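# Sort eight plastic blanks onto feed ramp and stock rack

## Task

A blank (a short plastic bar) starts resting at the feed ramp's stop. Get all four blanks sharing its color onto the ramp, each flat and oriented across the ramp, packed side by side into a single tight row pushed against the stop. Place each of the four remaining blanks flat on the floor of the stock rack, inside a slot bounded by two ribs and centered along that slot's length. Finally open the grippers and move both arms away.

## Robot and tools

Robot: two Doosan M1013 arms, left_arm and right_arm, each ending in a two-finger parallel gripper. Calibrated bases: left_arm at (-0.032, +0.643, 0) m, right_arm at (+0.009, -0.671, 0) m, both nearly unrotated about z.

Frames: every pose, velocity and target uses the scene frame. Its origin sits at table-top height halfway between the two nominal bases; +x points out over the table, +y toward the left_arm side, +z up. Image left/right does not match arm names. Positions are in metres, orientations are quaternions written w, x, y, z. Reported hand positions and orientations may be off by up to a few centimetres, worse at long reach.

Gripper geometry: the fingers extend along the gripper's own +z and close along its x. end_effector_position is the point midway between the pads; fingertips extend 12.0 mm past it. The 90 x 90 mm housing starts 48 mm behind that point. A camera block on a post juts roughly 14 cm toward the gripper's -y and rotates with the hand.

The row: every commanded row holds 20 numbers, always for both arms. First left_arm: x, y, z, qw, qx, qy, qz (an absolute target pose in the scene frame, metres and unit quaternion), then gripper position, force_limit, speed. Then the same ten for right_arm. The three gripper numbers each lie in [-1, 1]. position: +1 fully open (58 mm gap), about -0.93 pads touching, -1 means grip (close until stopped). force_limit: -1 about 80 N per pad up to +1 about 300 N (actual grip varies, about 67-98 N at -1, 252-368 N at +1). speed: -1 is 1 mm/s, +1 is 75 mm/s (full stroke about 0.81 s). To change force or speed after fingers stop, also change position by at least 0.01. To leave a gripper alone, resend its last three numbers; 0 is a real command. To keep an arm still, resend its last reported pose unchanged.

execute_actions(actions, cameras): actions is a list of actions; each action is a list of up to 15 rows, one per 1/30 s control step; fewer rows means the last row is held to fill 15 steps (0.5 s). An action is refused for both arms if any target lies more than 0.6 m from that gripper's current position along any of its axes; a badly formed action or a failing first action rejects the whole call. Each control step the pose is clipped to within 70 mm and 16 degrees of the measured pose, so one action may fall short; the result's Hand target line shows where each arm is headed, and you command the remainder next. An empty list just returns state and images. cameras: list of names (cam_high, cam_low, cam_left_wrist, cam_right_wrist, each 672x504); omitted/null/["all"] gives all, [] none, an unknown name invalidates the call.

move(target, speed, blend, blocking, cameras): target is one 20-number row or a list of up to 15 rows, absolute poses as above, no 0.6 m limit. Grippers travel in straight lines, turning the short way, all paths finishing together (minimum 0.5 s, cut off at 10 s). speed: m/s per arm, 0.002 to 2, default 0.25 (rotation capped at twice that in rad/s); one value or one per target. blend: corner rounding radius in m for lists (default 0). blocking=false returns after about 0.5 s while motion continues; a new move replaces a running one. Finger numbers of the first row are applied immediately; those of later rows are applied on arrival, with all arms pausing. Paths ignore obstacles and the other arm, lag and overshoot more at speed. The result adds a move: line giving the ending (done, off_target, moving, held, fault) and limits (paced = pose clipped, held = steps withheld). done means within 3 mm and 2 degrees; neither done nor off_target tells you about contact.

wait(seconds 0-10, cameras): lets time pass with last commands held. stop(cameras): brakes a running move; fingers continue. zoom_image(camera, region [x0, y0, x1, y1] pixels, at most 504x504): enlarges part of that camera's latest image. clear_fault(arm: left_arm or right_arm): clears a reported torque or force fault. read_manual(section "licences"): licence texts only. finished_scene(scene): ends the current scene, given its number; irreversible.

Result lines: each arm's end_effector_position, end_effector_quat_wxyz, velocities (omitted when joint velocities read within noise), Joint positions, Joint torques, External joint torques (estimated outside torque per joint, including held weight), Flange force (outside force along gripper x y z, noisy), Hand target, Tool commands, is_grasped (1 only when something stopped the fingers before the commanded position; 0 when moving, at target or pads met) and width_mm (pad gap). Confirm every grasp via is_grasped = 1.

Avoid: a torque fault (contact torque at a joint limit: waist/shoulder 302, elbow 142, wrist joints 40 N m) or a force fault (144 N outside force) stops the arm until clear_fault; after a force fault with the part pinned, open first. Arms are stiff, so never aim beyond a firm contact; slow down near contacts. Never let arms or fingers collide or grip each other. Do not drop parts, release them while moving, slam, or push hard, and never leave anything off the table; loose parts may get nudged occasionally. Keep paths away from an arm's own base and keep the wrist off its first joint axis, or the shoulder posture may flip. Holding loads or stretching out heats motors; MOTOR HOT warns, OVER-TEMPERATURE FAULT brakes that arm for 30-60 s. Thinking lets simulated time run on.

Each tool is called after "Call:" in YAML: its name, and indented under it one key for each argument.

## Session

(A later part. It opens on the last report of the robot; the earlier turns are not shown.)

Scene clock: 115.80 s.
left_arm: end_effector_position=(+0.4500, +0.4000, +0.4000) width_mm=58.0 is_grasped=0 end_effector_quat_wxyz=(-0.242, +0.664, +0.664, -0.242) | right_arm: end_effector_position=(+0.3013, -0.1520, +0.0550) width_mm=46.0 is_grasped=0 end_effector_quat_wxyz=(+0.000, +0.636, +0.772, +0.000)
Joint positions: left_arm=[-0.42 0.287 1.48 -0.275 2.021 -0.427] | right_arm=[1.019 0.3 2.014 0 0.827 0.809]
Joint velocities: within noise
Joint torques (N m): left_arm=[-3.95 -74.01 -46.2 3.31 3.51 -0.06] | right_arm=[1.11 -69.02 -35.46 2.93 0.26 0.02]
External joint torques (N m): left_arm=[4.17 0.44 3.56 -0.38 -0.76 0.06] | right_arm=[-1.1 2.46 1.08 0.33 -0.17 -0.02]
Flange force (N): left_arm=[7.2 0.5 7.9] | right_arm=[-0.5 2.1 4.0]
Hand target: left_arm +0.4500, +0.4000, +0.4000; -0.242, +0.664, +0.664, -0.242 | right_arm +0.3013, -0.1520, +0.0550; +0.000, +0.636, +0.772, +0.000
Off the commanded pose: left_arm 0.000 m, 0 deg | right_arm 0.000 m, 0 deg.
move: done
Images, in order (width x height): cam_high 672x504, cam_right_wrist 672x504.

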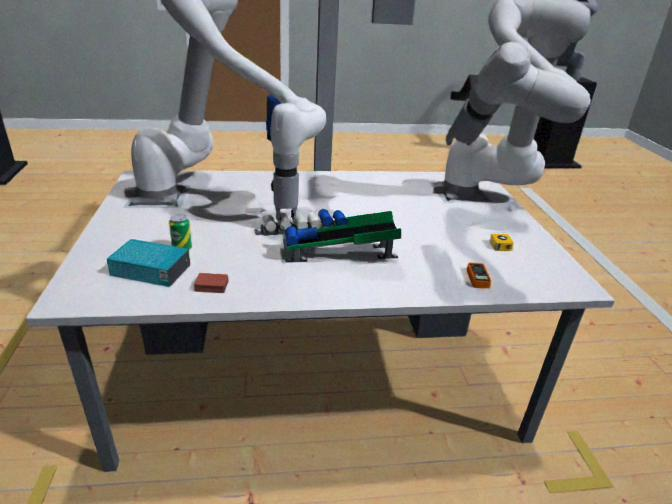

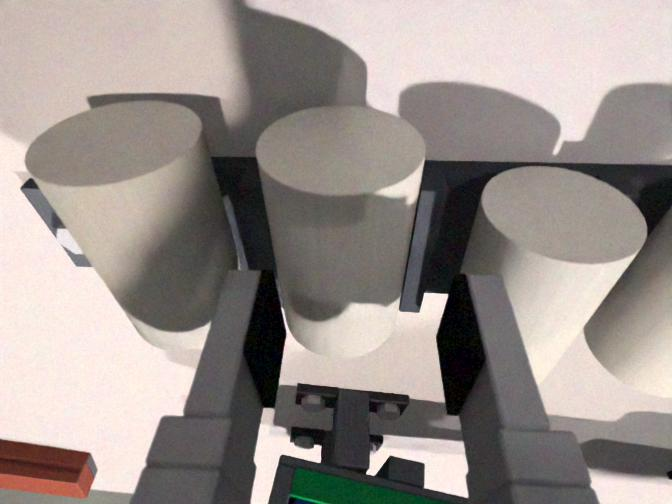

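Call:
move:
  target:
    - [0.45,0.40,0.40,-0.242,0.664,0.664,-0.242,1,1,1,0.3016,-0.154,0.055,0,0.6361,0.7716,0,0.45,-1,-0.5]
    - [0.45,0.40,0.40,-0.242,0.664,0.664,-0.242,1,1,1,0.3016,-0.154,0.045,0,0.6361,0.7716,0,0.45,-1,-0.5]
  speed: 0.03
  cameras: ["cam_right_wrist"]

Call:
move:
  target: [0.45,0.40,0.40,-0.242,0.664,0.664,-0.242,1,1,1,0.3016,-0.154,0.039,0,0.6361,0.7716,0,0.45,-1,-0.5]
  speed: 0.03
  cameras: ["cam_right_wrist"]

Scene clock: 119.03 s.
left_arm: end_effector_position=(+0.4500, +0.4000, +0.4000) width_mm=58.0 is_grasped=0 end_effector_quat_wxyz=(-0.242, +0.664, +0.664, -0.242) | right_arm: end_effector_position=(+0.3016, -0.1540, +0.0450) width_mm=41.5 is_grasped=0 end_effector_quat_wxyz=(+0.000, +0.636, +0.772, +0.000)
Joint positions: left_arm=[-0.42 0.287 1.48 -0.275 2.021 -0.427] | right_arm=[1.016 0.31 2.024 0 0.807 0.807]
Joint velocities: within noise
Joint torques (N m): left_arm=[-3.11 -74.84 -46.58 3.38 3.52 -0.17] | right_arm=[0.58 -69.81 -34.88 2.87 0.31 0.1]
External joint torques (N m): left_arm=[3.11 1.32 3.85 -0.46 -0.77 0.17] | right_arm=[-0.61 3.04 1.24 0.32 -0.2 -0.1]
Flange force (N): left_arm=[5.7 1.1 8.3] | right_arm=[0.3 1.8 5.0]
Hand target: left_arm +0.4500, +0.4000, +0.4000; -0.242, +0.664, +0.664, -0.242 | right_arm +0.3016, -0.1540, +0.0450; +0.000, +0.636, +0.772, +0.000
Off the commanded pose: left_arm 0.000 m, 0 deg | right_arm 0.000 m, 0 deg.
move: done
Images, in order (width x height): cam_right_wrist 672x504.

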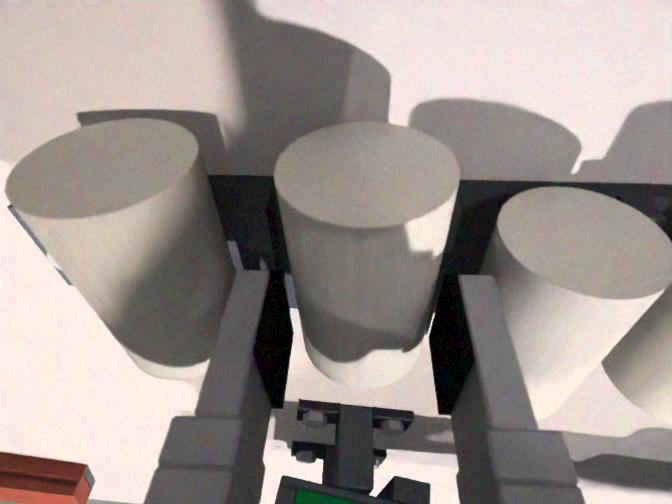

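Scene clock: 119.73 s.
left_arm: end_effector_position=(+0.4500, +0.4000, +0.4000) width_mm=58.0 is_grasped=0 end_effector_quat_wxyz=(-0.242, +0.664, +0.664, -0.242) | right_arm: end_effector_position=(+0.3016, -0.1540, +0.0390) width_mm=41.5 is_grasped=0 end_effector_quat_wxyz=(+0.000, +0.636, +0.772, +0.000)
Joint positions: left_arm=[-0.42 0.287 1.48 -0.275 2.021 -0.427] | right_arm=[1.016 0.318 2.028 0 0.796 0.807]
Joint velocities: within noise
Joint torques (N m): left_arm=[-3.28 -74.78 -46.21 3.36 3.56 -0.15] | right_arm=[0.74 -71.21 -34.22 2.79 0.19 0.14]
External joint torques (N m): left_arm=[3.34 1.58 3.64 -0.44 -0.82 0.15] | right_arm=[-0.78 4.28 1.09 0.35 -0.08 -0.14]
Flange force (N): left_arm=[5.7 1.7 7.7] | right_arm=[1.5 3.3 6.2]
Hand target: left_arm +0.4500, +0.4000, +0.4000; -0.242, +0.664, +0.664, -0.242 | right_arm +0.3016, -0.1540, +0.0390; +0.000, +0.636, +0.772, +0.000
Off the commanded pose: left_arm 0.000 m, 0 deg | right_arm 0.000 m, 0 deg.
move: done
Images, in order (width x height): cam_right_wrist 672x504.

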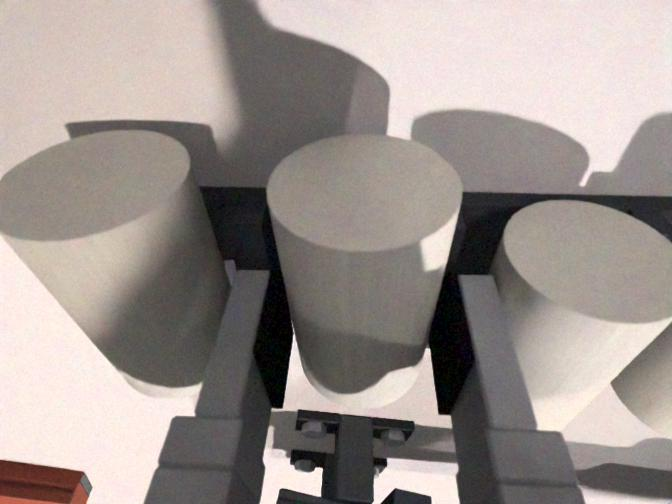

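Call:
move:
  target: [0.45,0.40,0.40,-0.242,0.664,0.664,-0.242,1,1,1,0.3016,-0.154,0.039,0,0.6361,0.7716,0,-1,-1,-0.5]
  cameras: []

Call:
move:
  target:
    - [0.45,0.40,0.40,-0.242,0.664,0.664,-0.242,1,1,1,0.3016,-0.154,0.042,0,0.6361,0.7716,0,-1,-1,-0.5]
    - [0.45,0.40,0.40,-0.242,0.664,0.664,-0.242,1,1,1,0.3168,-0.151,0.042,0,0.6361,0.7716,0,-1,-1,-0.5]
    - [0.45,0.40,0.40,-0.242,0.664,0.664,-0.242,1,1,1,0.3168,-0.151,0.0393,0,0.6361,0.7716,0,-1,-1,-0.5]
  speed: 0.04
  cameras: ["cam_right_wrist"]

Call:
move:
  target:
    - [0.45,0.40,0.40,-0.242,0.664,0.664,-0.242,1,1,1,0.3168,-0.151,0.0393,0,0.6361,0.7716,0,0.45,-1,-0.7]
    - [0.45,0.40,0.40,-0.242,0.664,0.664,-0.242,1,1,1,0.3168,-0.151,0.13,0,0.6361,0.7716,0,0.45,-1,-0.7]
    - [0.45,0.40,0.40,-0.242,0.664,0.664,-0.242,1,1,1,0.3105,-0.2055,0.12,0,0.6361,0.7716,0,0.45,-1,-0.5]
    - [0.45,0.40,0.40,-0.242,0.664,0.664,-0.242,1,1,1,0.3105,-0.2055,0.055,0,0.6361,0.7716,0,0.45,-1,-0.5]
  speed: [0.12,0.12,0.12,0.08]
  cameras: ["cam_right_wrist"]

Scene clock: 122.07 s.
left_arm: end_effector_position=(+0.4500, +0.4000, +0.4000) width_mm=58.0 is_grasped=0 end_effector_quat_wxyz=(-0.242, +0.664, +0.664, -0.242) | right_arm: end_effector_position=(+0.3016, -0.1540, +0.0390) width_mm=38.3 is_grasped=1 end_effector_quat_wxyz=(+0.000, +0.636, +0.772, +0.000)
Joint positions: left_arm=[-0.42 0.287 1.48 -0.275 2.021 -0.427] | right_arm=[1.016 0.318 2.028 0 0.796 0.807]
Joint velocities: within noise
Joint torques (N m): left_arm=[-3.55 -74.51 -46.2 3.47 3.56 -0.13] | right_arm=[0.86 -68.66 -33.43 2.89 -0.16 0.13]
External joint torques (N m): left_arm=[3.87 1.37 3.67 -0.54 -0.82 0.13] | right_arm=[-0.84 1.22 0.09 0.27 0.27 -0.13]
Flange force (N): left_arm=[6.4 1.6 7.7] | right_arm=[0.1 2.2 1.1]
Hand target: left_arm +0.4500, +0.4000, +0.4000; -0.242, +0.664, +0.664, -0.242 | right_arm +0.3016, -0.1540, +0.0390; +0.000, +0.636, +0.772, +0.000
Off the commanded pose: left_arm 0.000 m, 0 deg | right_arm 0.000 m, 0 deg.
move: done
No camera images: "cameras" was empty.

Scene clock: 122.93 s.
left_arm: end_effector_position=(+0.4500, +0.4000, +0.4000) width_mm=58.0 is_grasped=0 end_effector_quat_wxyz=(-0.242, +0.664, +0.664, -0.242) | right_arm: end_effector_position=(+0.3168, -0.1510, +0.0393) width_mm=38.3 is_grasped=1 end_effector_quat_wxyz=(+0.000, +0.636, +0.772, +0.000)
Joint positions: left_arm=[-0.42 0.287 1.48 -0.275 2.021 -0.427] | right_arm=[0.998 0.331 2.008 0 0.803 0.788]
Joint velocities: within noise
Joint torques (N m): left_arm=[-3.63 -74.18 -46.39 3.47 3.47 -0.12] | right_arm=[0.68 -72.79 -34.71 2.81 0.32 0.01]
External joint torques (N m): left_arm=[3.8 1.01 3.87 -0.55 -0.74 0.12] | right_arm=[-0.63 3.75 1.26 0.37 -0.19 -0.02]
Flange force (N): left_arm=[6.6 0.9 8.3] | right_arm=[0.9 2.3 5.8]
Hand target: left_arm +0.4500, +0.4000, +0.4000; -0.242, +0.664, +0.664, -0.242 | right_arm +0.3168, -0.1510, +0.0393; +0.000, +0.636, +0.772, +0.000
Off the commanded pose: left_arm 0.000 m, 0 deg | right_arm 0.000 m, 0 deg.
move: done
Images, in order (width x height): cam_right_wrist 672x504.

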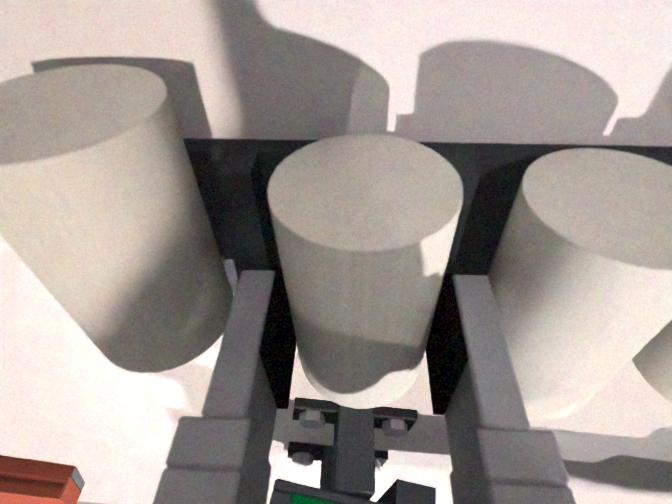

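Scene clock: 126.67 s.
left_arm: end_effector_position=(+0.4500, +0.4000, +0.4000) width_mm=58.0 is_grasped=0 end_effector_quat_wxyz=(-0.242, +0.664, +0.664, -0.242) | right_arm: end_effector_position=(+0.3105, -0.2055, +0.0550) width_mm=41.5 is_grasped=0 end_effector_quat_wxyz=(+0.000, +0.636, +0.772, +0.000)
Joint positions: left_arm=[-0.42 0.287 1.48 -0.275 2.021 -0.427] | right_arm=[0.953 0.246 2.091 0 0.805 0.743]
Joint velocities: within noise
Joint torques (N m): left_arm=[-3.14 -74.19 -46.57 3.32 3.52 -0.13] | right_arm=[0.14 -62.82 -34.22 2.84 0.23 0.08]
External joint torques (N m): left_arm=[2.86 1.2 4.11 -0.44 -0.79 0.13] | right_arm=[-0.19 3.1 0.73 0.32 -0.12 -0.08]
Flange force (N): left_arm=[5.6 0.7 9.1] | right_arm=[1.6 2.2 4.8]
Hand target: left_arm +0.4500, +0.4000, +0.4000; -0.242, +0.664, +0.664, -0.242 | right_arm +0.3105, -0.2055, +0.0550; +0.000, +0.636, +0.772, +0.000
Off the commanded pose: left_arm 0.000 m, 0 deg | right_arm 0.000 m, 0 deg.
move: done
Images, in order (width x height): cam_right_wrist 672x504.

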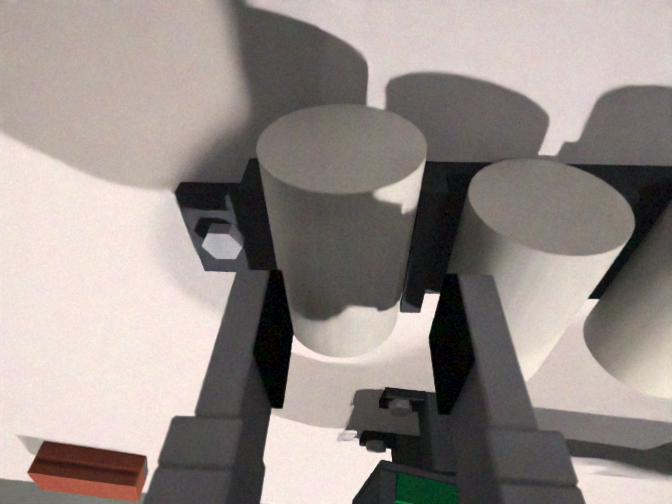

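Call:
move:
  target:
    - [0.45,0.40,0.40,-0.242,0.664,0.664,-0.242,1,1,1,0.3109,-0.2075,0.055,0,0.6361,0.7716,0,0.45,-1,-0.5]
    - [0.45,0.40,0.40,-0.242,0.664,0.664,-0.242,1,1,1,0.3109,-0.2075,0.039,0,0.6361,0.7716,0,0.45,-1,-0.5]
  speed: 0.03
  cameras: ["cam_right_wrist"]

Call:
move:
  target: [0.45,0.40,0.40,-0.242,0.664,0.664,-0.242,1,1,1,0.3109,-0.2075,0.039,0,0.6361,0.7716,0,-1,-1,-0.5]
  cameras: []

Call:
move:
  target:
    - [0.45,0.40,0.40,-0.242,0.664,0.664,-0.242,1,1,1,0.3109,-0.2075,0.042,0,0.6361,0.7716,0,-1,-1,-0.5]
    - [0.45,0.40,0.40,-0.242,0.664,0.664,-0.242,1,1,1,0.3261,-0.2045,0.042,0,0.6361,0.7716,0,-1,-1,-0.5]
    - [0.45,0.40,0.40,-0.242,0.664,0.664,-0.242,1,1,1,0.3261,-0.2045,0.0393,0,0.6361,0.7716,0,-1,-1,-0.5]
  speed: 0.04
  cameras: ["cam_right_wrist"]

Call:
move:
  target:
    - [0.45,0.40,0.40,-0.242,0.664,0.664,-0.242,1,1,1,0.3261,-0.2045,0.0393,0,0.6361,0.7716,0,0.45,-1,-0.7]
    - [0.45,0.40,0.40,-0.242,0.664,0.664,-0.242,1,1,1,0.3261,-0.2045,0.14,0,0.6361,0.7716,0,0.45,-1,-0.7]
    - [0.45,0.40,0.40,-0.242,0.664,0.664,-0.242,1,1,1,0.36,-0.12,0.29,-0.242,0.664,0.664,-0.242,0.45,-1,-0.5]
  speed: [0.12,0.12,0.25]
  cameras: ["cam_right_wrist"]

Call:
zoom_image:
  camera: "cam_right_wrist"
  region: [168, 60, 672, 438]

Scene clock: 131.80 s.
left_arm: end_effector_position=(+0.4500, +0.4000, +0.4000) width_mm=58.0 is_grasped=0 end_effector_quat_wxyz=(-0.242, +0.664, +0.664, -0.242) | right_arm: end_effector_position=(+0.3109, -0.2075, +0.0390) width_mm=41.5 is_grasped=0 end_effector_quat_wxyz=(+0.000, +0.636, +0.772, +0.000)
Joint positions: left_arm=[-0.42 0.287 1.48 -0.275 2.021 -0.427] | right_arm=[0.95 0.265 2.105 0 0.772 0.74]
Joint velocities: within noise
Joint torques (N m): left_arm=[-4.31 -74.04 -46.61 3.33 3.57 -0.16] | right_arm=[1.51 -64.78 -33.16 2.73 0.29 -0.04]
External joint torques (N m): left_arm=[4.32 0.51 3.82 -0.4 -0.82 0.16] | right_arm=[-1.49 3.67 0.65 0.34 -0.18 0.04]
Flange force (N): left_arm=[7.7 0.6 8.5] | right_arm=[0.6 4.2 5.7]
Hand target: left_arm +0.4500, +0.4000, +0.4000; -0.242, +0.664, +0.664, -0.242 | right_arm +0.3109, -0.2075, +0.0390; +0.000, +0.636, +0.772, +0.000
Off the commanded pose: left_arm 0.000 m, 0 deg | right_arm 0.000 m, 0 deg.
move: done
Images, in order (width x height): cam_right_wrist 672x504.

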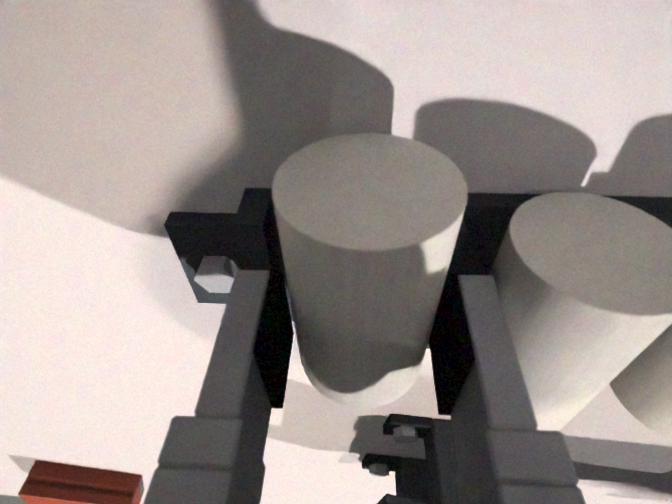

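Scene clock: 132.30 s.
left_arm: end_effector_position=(+0.4500, +0.4000, +0.4000) width_mm=58.0 is_grasped=0 end_effector_quat_wxyz=(-0.242, +0.664, +0.664, -0.242) | right_arm: end_effector_position=(+0.3109, -0.2075, +0.0390) width_mm=38.3 is_grasped=1 end_effector_quat_wxyz=(+0.000, +0.636, +0.772, +0.000)
Joint positions: left_arm=[-0.42 0.287 1.48 -0.275 2.021 -0.427] | right_arm=[0.95 0.265 2.105 0 0.772 0.74]
Joint velocities: within noise
Joint torques (N m): left_arm=[-3.71 -74.4 -46.63 3.38 3.54 -0.16] | right_arm=[0.93 -62.24 -32.52 2.87 0.01 0.03]
External joint torques (N m): left_arm=[3.72 1.46 4.11 -0.47 -0.81 0.16] | right_arm=[-0.92 1.22 0.05 0.2 0.11 -0.03]
Flange force (N): left_arm=[6.6 1.4 8.7] | right_arm=[-0.1 2.2 1.5]
Hand target: left_arm +0.4500, +0.4000, +0.4000; -0.242, +0.664, +0.664, -0.242 | right_arm +0.3109, -0.2075, +0.0390; +0.000, +0.636, +0.772, +0.000
Off the commanded pose: left_arm 0.000 m, 0 deg | right_arm 0.000 m, 0 deg.
move: done
No camera images: "cameras" was empty.

Scene clock: 133.17 s.
left_arm: end_effector_position=(+0.4500, +0.4000, +0.4000) width_mm=58.0 is_grasped=0 end_effector_quat_wxyz=(-0.242, +0.664, +0.664, -0.242) | right_arm: end_effector_position=(+0.3261, -0.2045, +0.0393) width_mm=38.3 is_grasped=1 end_effector_quat_wxyz=(+0.000, +0.636, +0.772, +0.000)
Joint positions: left_arm=[-0.42 0.287 1.48 -0.275 2.021 -0.427] | right_arm=[0.931 0.279 2.084 0 0.779 0.722]
Joint velocities: within noise
Joint torques (N m): left_arm=[-3.79 -74.43 -46.58 3.4 3.54 -0.14] | right_arm=[0.67 -66.47 -34.46 2.77 0.26 0.07]
External joint torques (N m): left_arm=[3.95 1.04 3.92 -0.47 -0.79 0.14] | right_arm=[-0.69 3.74 1.6 0.34 -0.16 -0.07]
Flange force (N): left_arm=[6.9 1.0 8.4] | right_arm=[0.3 2.2 6.3]
Hand target: left_arm +0.4500, +0.4000, +0.4000; -0.242, +0.664, +0.664, -0.242 | right_arm +0.3261, -0.2045, +0.0393; +0.000, +0.636, +0.772, +0.000
Off the commanded pose: left_arm 0.000 m, 0 deg | right_arm 0.000 m, 0 deg.
move: done
Images, in order (width x height): cam_right_wrist 672x504.

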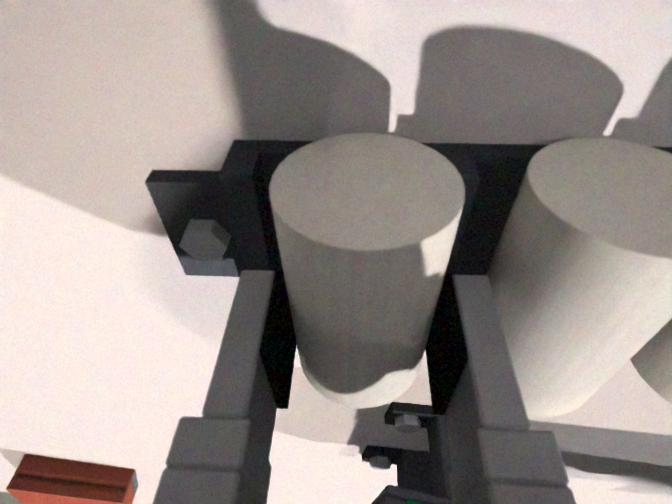

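Scene clock: 136.93 s.
left_arm: end_effector_position=(+0.4500, +0.4000, +0.4000) width_mm=58.0 is_grasped=0 end_effector_quat_wxyz=(-0.242, +0.664, +0.664, -0.242) | right_arm: end_effector_position=(+0.3600, -0.1200, +0.2900) width_mm=41.5 is_grasped=0 end_effector_quat_wxyz=(-0.242, +0.664, +0.664, -0.242)
Joint positions: left_arm=[-0.42 0.287 1.48 -0.275 2.021 -0.427] | right_arm=[0.759 0.42 1.498 0.458 1.758 0.703]
Joint velocities: within noise
Joint torques (N m): left_arm=[-3.91 -74 -46.59 3.42 3.51 -0.04] | right_arm=[0.87 -90.77 -43.51 5.21 2.49 0.09]
External joint torques (N m): left_arm=[3.66 0.73 3.99 -0.52 -0.76 0.04] | right_arm=[-0.86 3.87 1.11 0.35 -0.17 -0.09]
Flange force (N): left_arm=[6.6 0.3 8.9] | right_arm=[1.7 4.5 0.9]
Hand target: left_arm +0.4500, +0.4000, +0.4000; -0.242, +0.664, +0.664, -0.242 | right_arm +0.3600, -0.1200, +0.2900; -0.242, +0.664, +0.664, -0.242
Off the commanded pose: left_arm 0.000 m, 0 deg | right_arm 0.000 m, 0 deg.
move: done
Images, in order (width x height): cam_right_wrist 672x504.

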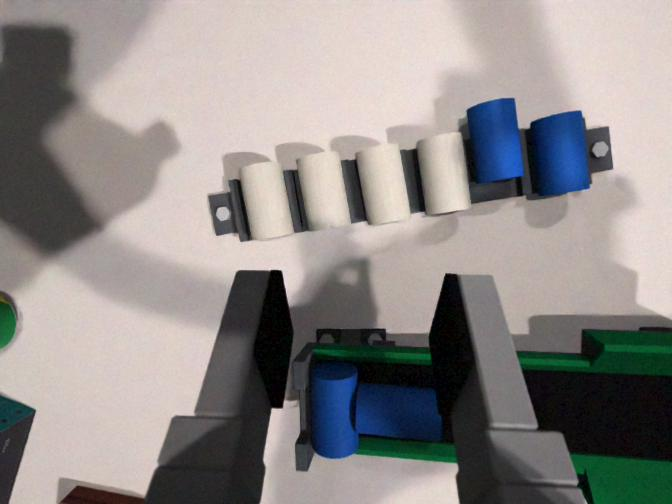

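Scaled by 1.000.

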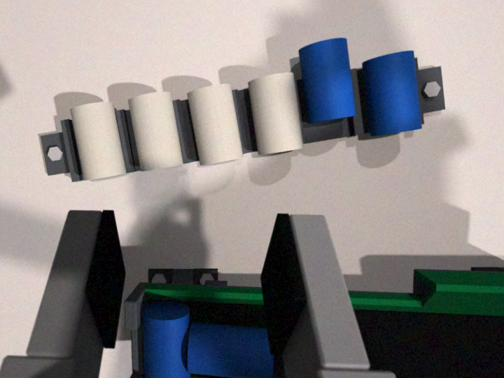

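Call:
move:
  target:
    - [0.45,0.40,0.40,-0.242,0.664,0.664,-0.242,1,1,1,0.494,-0.075,0.25,0,1,0,0,0.6,-1,-0.5]
    - [0.45,0.40,0.40,-0.242,0.664,0.664,-0.242,1,1,1,0.494,-0.075,0.14,0,1,0,0,0.6,-1,-0.5]
  speed: [0.25,0.1]
  cameras: ["cam_right_wrist","cam_high","cam_low"]

Call:
zoom_image:
  camera: "cam_high"
  region: [250, 170, 370, 270]

Scene clock: 144.97 s.
left_arm: end_effector_position=(+0.4500, +0.4000, +0.4000) width_mm=58.0 is_grasped=0 end_effector_quat_wxyz=(-0.242, +0.664, +0.664, -0.242) | right_arm: end_effector_position=(+0.4940, -0.0750, +0.1401) width_mm=46.0 is_grasped=0 end_effector_quat_wxyz=(+0.000, +1.000, +0.000, +0.000)
Joint positions: left_arm=[-0.42 0.287 1.48 -0.275 2.021 -0.427] | right_arm=[0.861 0.454 1.597 0 1.09 2.414]
Joint velocities: within noise
Joint torques (N m): left_arm=[-3.37 -74.38 -46.53 3.39 3.58 -0.02] | right_arm=[0.63 -92.68 -43.15 3.52 0.01 0.1]
External joint torques (N m): left_arm=[2.9 1.3 3.94 -0.51 -0.84 0.02] | right_arm=[-0.66 3.69 1.73 0.37 -0.13 -0.1]
Flange force (N): left_arm=[5.2 0.9 8.7] | right_arm=[1.6 -0.4 4.5]
Hand target: left_arm +0.4500, +0.4000, +0.4000; -0.242, +0.664, +0.664, -0.242 | right_arm +0.4940, -0.0750, +0.1400; +0.000, +1.000, +0.000, +0.000
Off the commanded pose: left_arm 0.000 m, 0 deg | right_arm 0.000 m, 0 deg.
move: done
Images, in order (width x height): cam_high 672x504, cam_low 672x504, cam_right_wrist 672x504.

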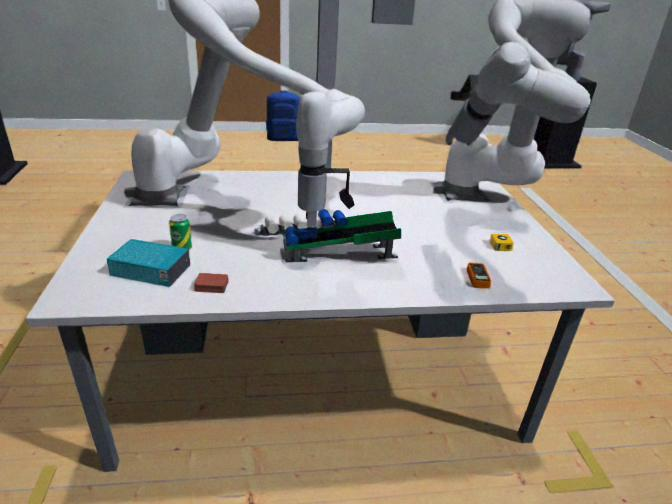

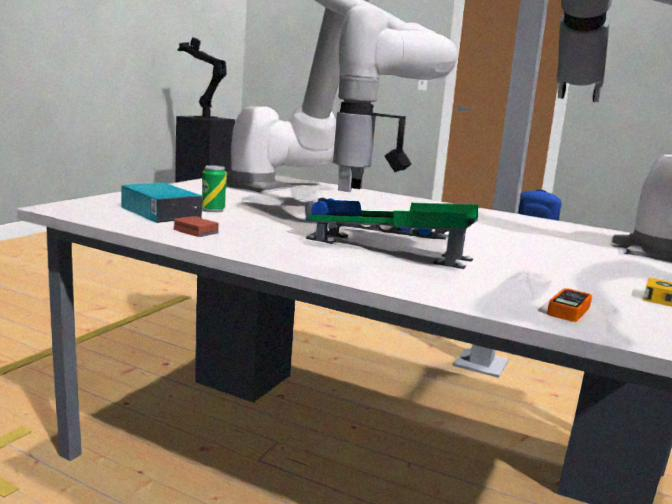

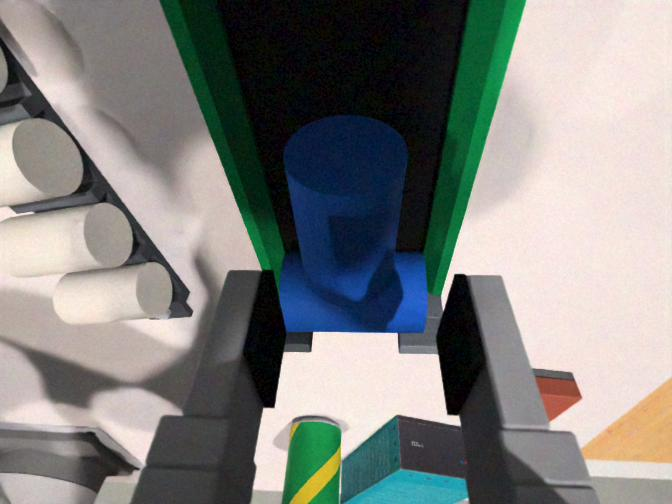

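Scaled by 4.200 from the camera's 672x504 image, which has a finer 960x720 frame.

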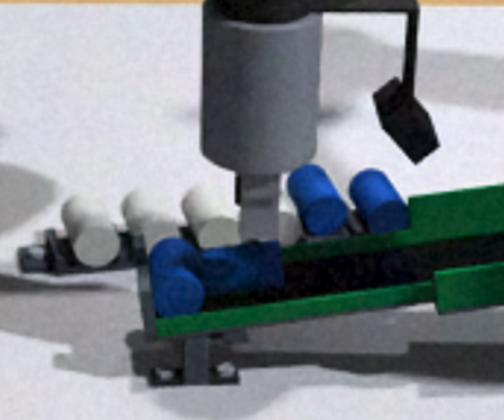

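Call:
move:
  target:
    - [0.45,0.40,0.40,-0.242,0.664,0.664,-0.242,1,1,1,0.494,-0.083,0.11,0,1,0,0,0.55,-1,-0.5]
    - [0.45,0.40,0.40,-0.242,0.664,0.664,-0.242,1,1,1,0.494,-0.083,0.095,0,1,0,0,0.55,-1,-0.5]
  speed: [0.08,0.03]
  cameras: ["cam_right_wrist","cam_high","cam_low"]

Call:
zoom_image:
  camera: "cam_high"
  region: [250, 170, 370, 270]

Call:
zoom_image:
  camera: "cam_low"
  region: [290, 160, 410, 250]

Scene clock: 148.37 s.
left_arm: end_effector_position=(+0.4500, +0.4000, +0.4000) width_mm=58.0 is_grasped=0 end_effector_quat_wxyz=(-0.242, +0.664, +0.664, -0.242) | right_arm: end_effector_position=(+0.4940, -0.0830, +0.0950) width_mm=44.5 is_grasped=0 end_effector_quat_wxyz=(+0.000, +1.000, +0.000, +0.000)
Joint positions: left_arm=[-0.42 0.287 1.48 -0.275 2.021 -0.427] | right_arm=[0.854 0.481 1.647 0 1.013 2.407]
Joint velocities: within noise
Joint torques (N m): left_arm=[-3.34 -74.68 -46.27 3.35 3.61 -0.08] | right_arm=[1.03 -93.97 -40.97 3.39 0.01 0.1]
External joint torques (N m): left_arm=[3.7 1.19 3.56 -0.4 -0.86 0.08] | right_arm=[-1.11 4.49 1.25 0.34 -0.16 -0.1]
Flange force (N): left_arm=[6.2 1.4 7.7] | right_arm=[3.3 -1.5 5.0]
Hand target: left_arm +0.4500, +0.4000, +0.4000; -0.242, +0.664, +0.664, -0.242 | right_arm +0.4940, -0.0830, +0.0950; +0.000, +1.000, +0.000, +0.000
Off the commanded pose: left_arm 0.000 m, 0 deg | right_arm 0.000 m, 0 deg.
move: done
Images, in order (width x height): cam_high 672x504, cam_low 672x504, cam_right_wrist 672x504.

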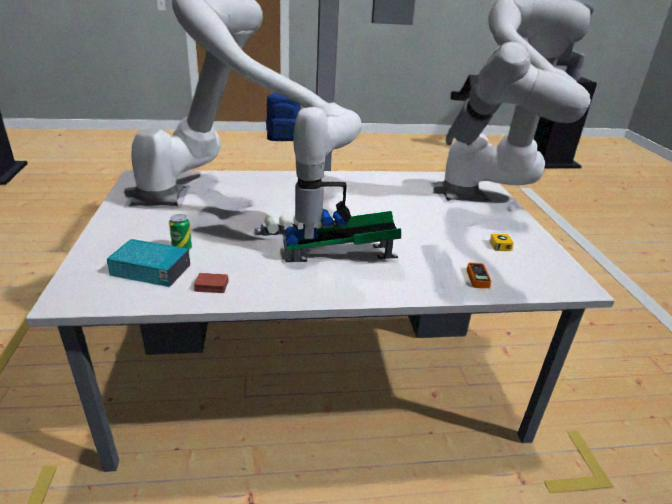

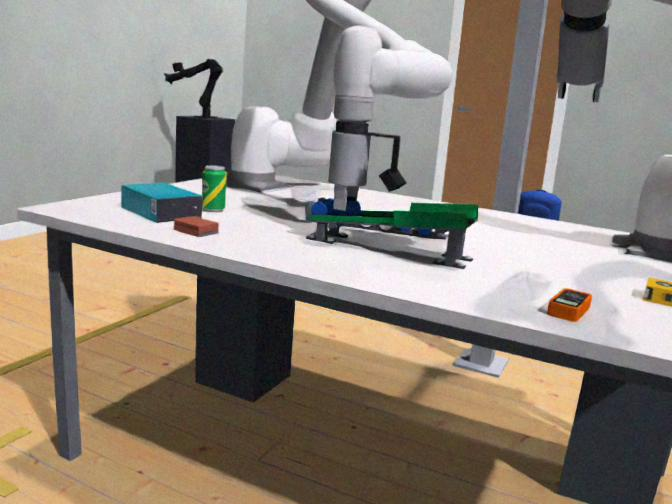

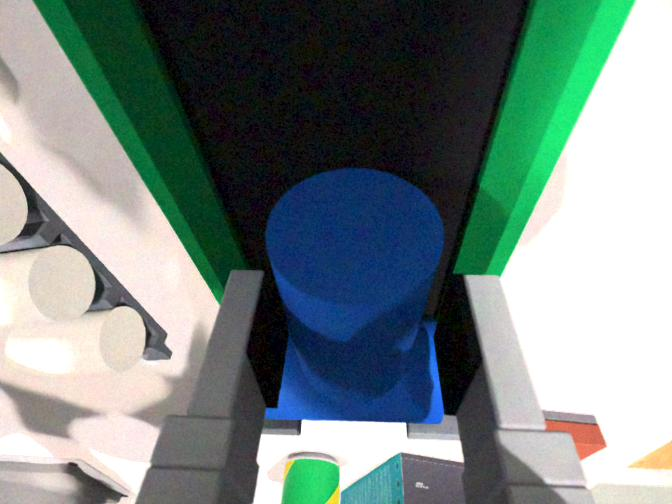

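Scaled by 4.200 from the camera's 672x504 image, which has a finer 960x720 frame.

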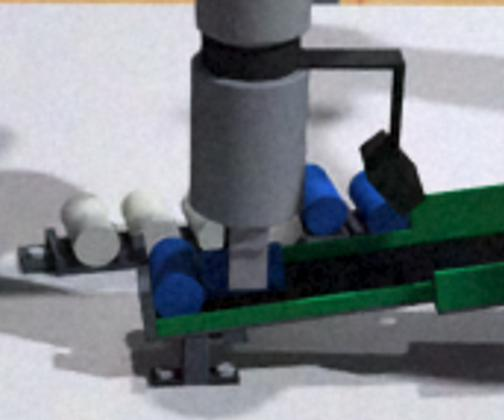

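Scaled by 4.200 from the camera's 672x504 image, which has a finer 960x720 frame.

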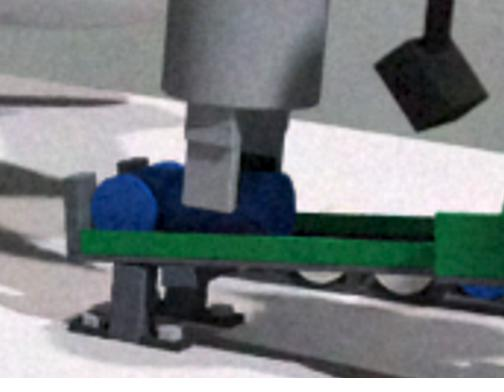

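Call:
move:
  target: [0.45,0.40,0.40,-0.242,0.664,0.664,-0.242,1,1,1,0.494,-0.083,0.092,0,1,0,0,0.55,-1,-0.5]
  speed: 0.03
  cameras: []

Call:
move:
  target: [0.45,0.40,0.40,-0.242,0.664,0.664,-0.242,1,1,1,0.494,-0.083,0.092,0,1,0,0,-1,-1,-0.5]
  cameras: ["cam_right_wrist"]

Call:
move:
  target:
    - [0.45,0.40,0.40,-0.242,0.664,0.664,-0.242,1,1,1,0.494,-0.081,0.17,0,1,0,0,-1,-1,-0.5]
    - [0.45,0.40,0.40,-0.242,0.664,0.664,-0.242,1,1,1,0.496,-0.068,0.17,0,0.7071,0.7071,0,-1,-1,-0.5]
    - [0.45,0.40,0.40,-0.242,0.664,0.664,-0.242,1,1,1,0.496,-0.068,0.11,0,0.7071,0.7071,0,-1,-1,-0.5]
  speed: [0.06,0.25,0.08]
  cameras: ["cam_right_wrist","cam_high","cam_low"]

Call:
zoom_image:
  camera: "cam_high"
  region: [250, 170, 370, 270]

Call:
zoom_image:
  camera: "cam_low"
  region: [290, 160, 410, 250]

Scene clock: 152.73 s.
left_arm: end_effector_position=(+0.4500, +0.4000, +0.4000) width_mm=58.0 is_grasped=0 end_effector_quat_wxyz=(-0.242, +0.664, +0.664, -0.242) | right_arm: end_effector_position=(+0.4940, -0.0830, +0.0920) width_mm=44.5 is_grasped=0 end_effector_quat_wxyz=(+0.000, +1.000, +0.000, +0.000)
Joint positions: left_arm=[-0.42 0.287 1.48 -0.275 2.021 -0.427] | right_arm=[0.854 0.484 1.649 0 1.009 2.407]
Joint velocities: within noise
Joint torques (N m): left_arm=[-3.63 -74.06 -46.63 3.34 3.54 -0.08] | right_arm=[0.48 -94.34 -40.81 3.31 0 0.08]
External joint torques (N m): left_arm=[4.11 -0.07 3.64 -0.37 -0.78 0.08] | right_arm=[-0.47 4 1.12 0.42 -0.13 -0.08]
Flange force (N): left_arm=[7.5 -0.3 8.5] | right_arm=[2.4 -1.8 4.5]
Hand target: left_arm +0.4500, +0.4000, +0.4000; -0.242, +0.664, +0.664, -0.242 | right_arm +0.4940, -0.0830, +0.0920; +0.000, +1.000, +0.000, +0.000
Off the commanded pose: left_arm 0.000 m, 0 deg | right_arm 0.000 m, 0 deg.
move: done
No camera images: "cameras" was empty.

Scene clock: 153.30 s.
left_arm: end_effector_position=(+0.4500, +0.4000, +0.4000) width_mm=58.0 is_grasped=0 end_effector_quat_wxyz=(-0.242, +0.664, +0.664, -0.242) | right_arm: end_effector_position=(+0.4940, -0.0830, +0.0920) width_mm=38.4 is_grasped=1 end_effector_quat_wxyz=(+0.000, +1.000, +0.000, +0.000)
Joint positions: left_arm=[-0.42 0.287 1.48 -0.275 2.021 -0.427] | right_arm=[0.854 0.484 1.649 0 1.009 2.407]
Joint velocities: within noise
Joint torques (N m): left_arm=[-3.88 -74.28 -46.69 3.29 3.53 -0.19] | right_arm=[0.96 -91.73 -40.02 3.39 -0.18 0.07]
External joint torques (N m): left_arm=[3.84 1.03 4.08 -0.37 -0.79 0.19] | right_arm=[-0.89 1.13 0.44 0.34 0.07 -0.07]
Flange force (N): left_arm=[7.0 0.9 8.9] | right_arm=[1.3 0.3 1.2]
Hand target: left_arm +0.4500, +0.4000, +0.4000; -0.242, +0.664, +0.664, -0.242 | right_arm +0.4940, -0.0830, +0.0920; +0.000, +1.000, +0.000, +0.000
Off the commanded pose: left_arm 0.000 m, 0 deg | right_arm 0.000 m, 0 deg.
move: done
Images, in order (width x height): cam_right_wrist 672x504.

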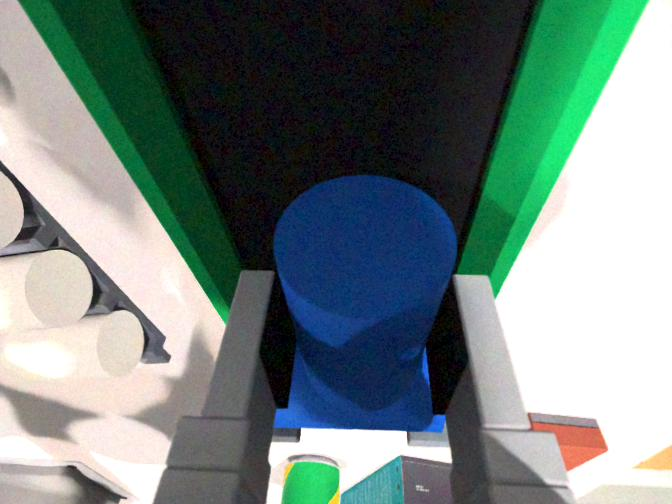

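Scene clock: 158.93 s.
left_arm: end_effector_position=(+0.4500, +0.4000, +0.4000) width_mm=58.0 is_grasped=0 end_effector_quat_wxyz=(-0.242, +0.664, +0.664, -0.242) | right_arm: end_effector_position=(+0.4960, -0.0680, +0.1100) width_mm=38.4 is_grasped=1 end_effector_quat_wxyz=(+0.000, +0.707, +0.707, +0.000)
Joint positions: left_arm=[-0.42 0.287 1.48 -0.275 2.021 -0.427] | right_arm=[0.865 0.487 1.607 0 1.048 0.848]
Joint velocities: within noise
Joint torques (N m): left_arm=[-3.12 -73.93 -46.61 3.34 3.58 -0.04] | right_arm=[0.67 -95.02 -41.51 3.52 0.25 0.09]
External joint torques (N m): left_arm=[3.37 0.64 4.04 -0.41 -0.84 0.04] | right_arm=[-0.64 3.32 1.03 0.32 -0.15 -0.09]
Flange force (N): left_arm=[6.4 0.2 9.3] | right_arm=[1.1 2.1 3.7]
Hand target: left_arm +0.4500, +0.4000, +0.4000; -0.242, +0.664, +0.664, -0.242 | right_arm +0.4960, -0.0680, +0.1100; +0.000, +0.707, +0.707, +0.000
Off the commanded pose: left_arm 0.000 m, 0 deg | right_arm 0.000 m, 0 deg.
move: done
Images, in order (width x height): cam_high 672x504, cam_low 672x504, cam_right_wrist 672x504.

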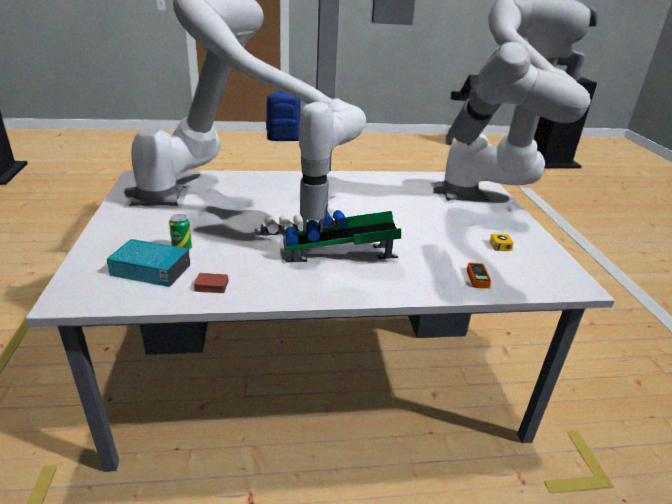

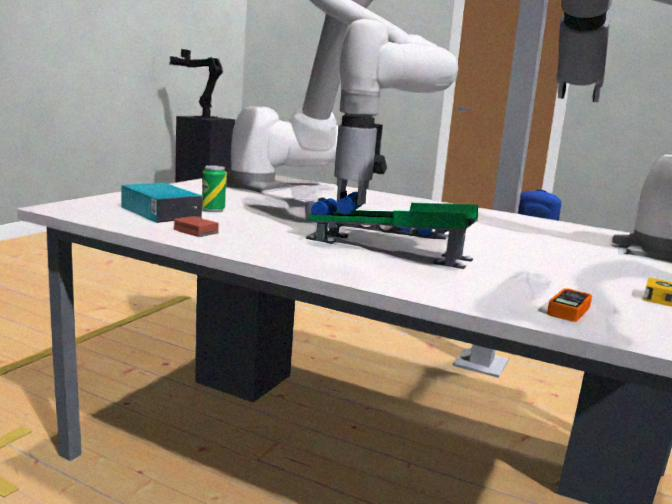

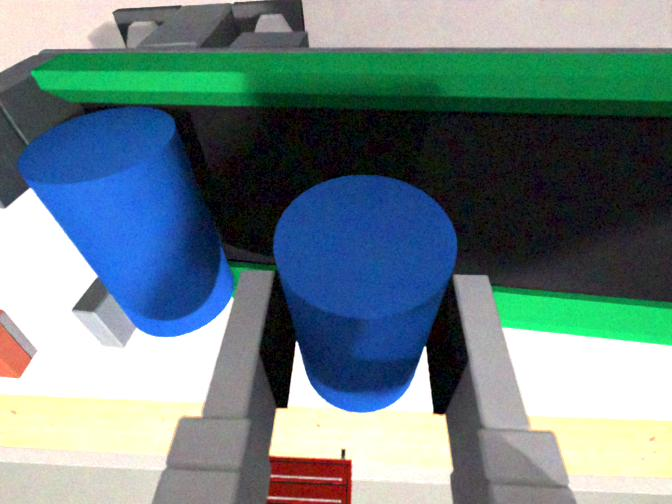

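Scaled by 4.200 from the camera's 672x504 image, which has a finer 960x720 frame.

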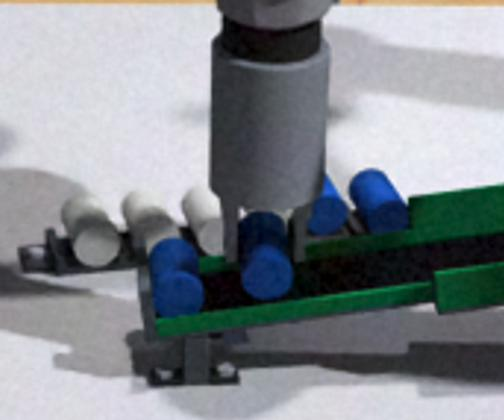

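Scaled by 4.200 from the camera's 672x504 image, which has a finer 960x720 frame.

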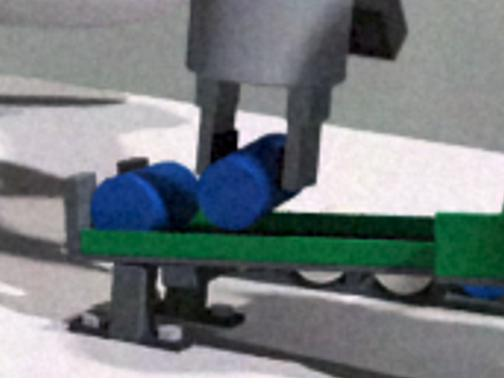

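Call:
move:
  target: [0.45,0.40,0.40,-0.242,0.664,0.664,-0.242,1,1,1,0.496,-0.068,0.099,0,0.7071,0.7071,0,-1,-1,-0.5]
  speed: 0.03
  cameras: ["cam_low","cam_right_wrist"]

Call:
zoom_image:
  camera: "cam_low"
  region: [290, 160, 410, 250]

Scene clock: 162.37 s.
left_arm: end_effector_position=(+0.4500, +0.4000, +0.4000) width_mm=58.0 is_grasped=0 end_effector_quat_wxyz=(-0.242, +0.664, +0.664, -0.242) | right_arm: end_effector_position=(+0.4958, -0.0679, +0.0990) width_mm=38.4 is_grasped=1 end_effector_quat_wxyz=(+0.000, +0.707, +0.707, +0.000)
Joint positions: left_arm=[-0.42 0.287 1.48 -0.275 2.021 -0.427] | right_arm=[0.866 0.496 1.615 0 1.031 0.848]
Joint velocities: within noise
Joint torques (N m): left_arm=[-2.98 -74.58 -46.41 3.38 3.52 -0.19] | right_arm=[-30.07 -59.45 -43.51 -6.36 -13.43 -0.02]
External joint torques (N m): left_arm=[2.73 1.27 3.72 -0.47 -0.78 0.19] | right_arm=[30.15 -33.21 3.22 10.18 13.53 0.02]
Flange force (N): left_arm=[5.2 1.0 8.2] | right_arm=[-6.7 -55.4 -46.5]
Hand target: left_arm +0.4500, +0.4000, +0.4000; -0.242, +0.664, +0.664, -0.242 | right_arm +0.4960, -0.0680, +0.0990; +0.000, +0.707, +0.707, +0.000
Off the commanded pose: left_arm 0.000 m, 0 deg | right_arm 0.000 m, 0 deg.
move: done
Images, in order (width x height): cam_low 672x504, cam_right_wrist 672x504.

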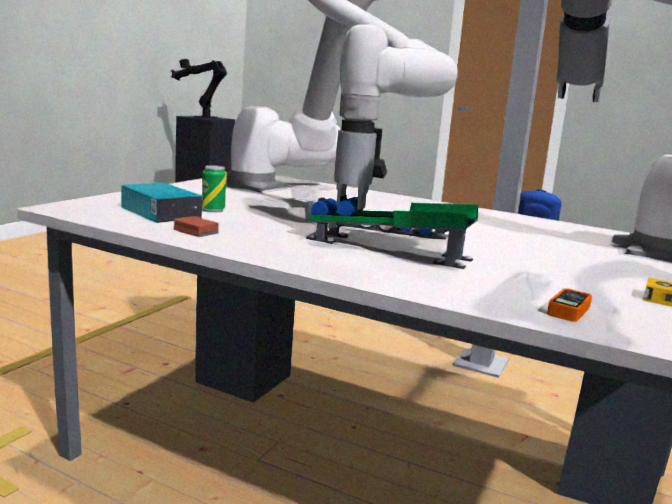

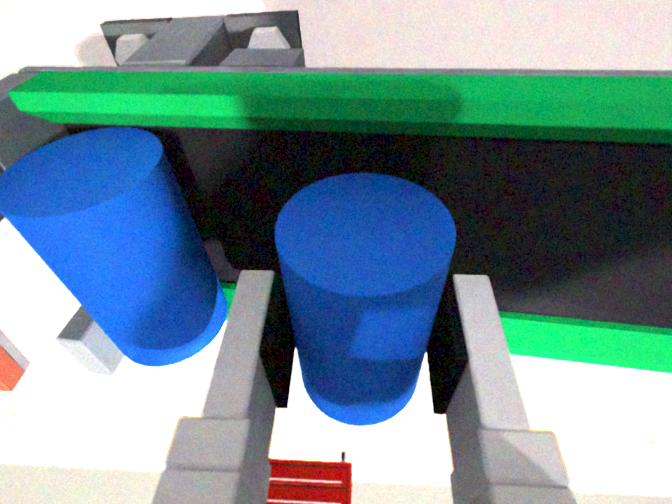

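Scaled by 4.200 from the camera's 672x504 image, which has a finer 960x720 frame.

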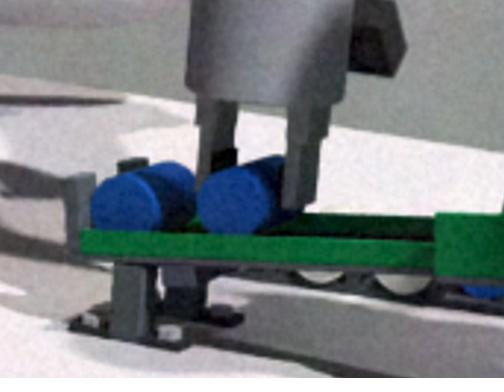

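Call:
move:
  target:
    - [0.45,0.40,0.40,-0.242,0.664,0.664,-0.242,1,1,1,0.495,-0.068,0.108,0,0.7071,0.7071,0,-1,-1,-0.5]
    - [0.45,0.40,0.40,-0.242,0.664,0.664,-0.242,1,1,1,0.491,-0.068,0.108,0.0308,0.7064,0.7064,0.0308,-1,-1,-0.5]
    - [0.45,0.40,0.40,-0.242,0.664,0.664,-0.242,1,1,1,0.491,-0.068,0.099,0.0308,0.7064,0.7064,0.0308,-1,-1,-0.5]
  speed: [0.04,0.06,0.03]
  cameras: ["cam_low","cam_right_wrist"]

Call:
zoom_image:
  camera: "cam_low"
  region: [290, 160, 410, 250]

Scene clock: 166.43 s.
left_arm: end_effector_position=(+0.4500, +0.4000, +0.4000) width_mm=58.0 is_grasped=0 end_effector_quat_wxyz=(-0.242, +0.664, +0.664, -0.242) | right_arm: end_effector_position=(+0.4910, -0.0680, +0.0990) width_mm=38.4 is_grasped=1 end_effector_quat_wxyz=(+0.031, +0.706, +0.706, +0.031)
Joint positions: left_arm=[-0.42 0.287 1.48 -0.275 2.021 -0.427] | right_arm=[0.897 0.47 1.66 -0.082 0.958 0.925]
Joint velocities: within noise
Joint torques (N m): left_arm=[-4.17 -74.64 -46.6 3.3 3.58 -0.16] | right_arm=[0.7 -93.07 -41.2 3.15 0.06 0.05]
External joint torques (N m): left_arm=[4.19 1.69 4.06 -0.39 -0.85 0.16] | right_arm=[-0.63 3.81 1.54 0.34 -0.21 -0.05]
Flange force (N): left_arm=[7.1 2.0 8.3] | right_arm=[0.8 1.4 4.8]
Hand target: left_arm +0.4500, +0.4000, +0.4000; -0.242, +0.664, +0.664, -0.242 | right_arm +0.4910, -0.0680, +0.0990; +0.031, +0.706, +0.706, +0.031
Off the commanded pose: left_arm 0.000 m, 0 deg | right_arm 0.000 m, 0 deg.
move: done
Images, in order (width x height): cam_low 672x504, cam_right_wrist 672x504.

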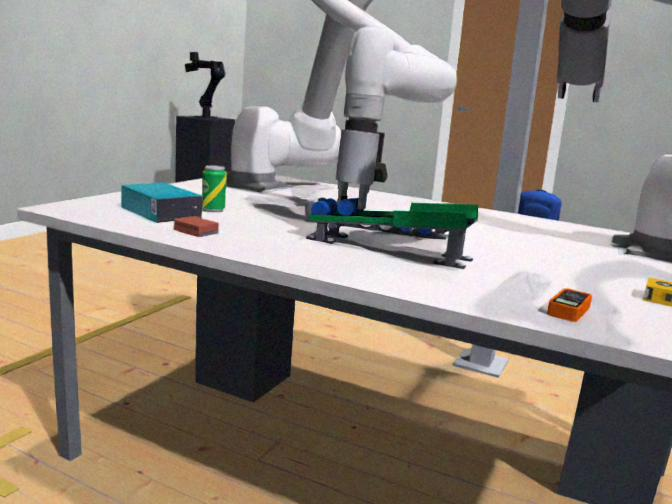

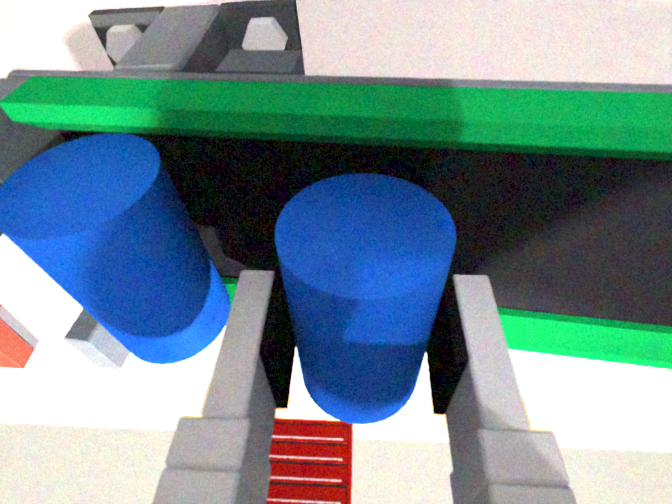

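Scaled by 4.200 from the camera's 672x504 image, which has a finer 960x720 frame.

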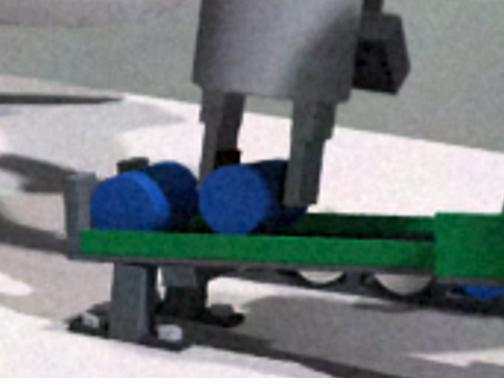

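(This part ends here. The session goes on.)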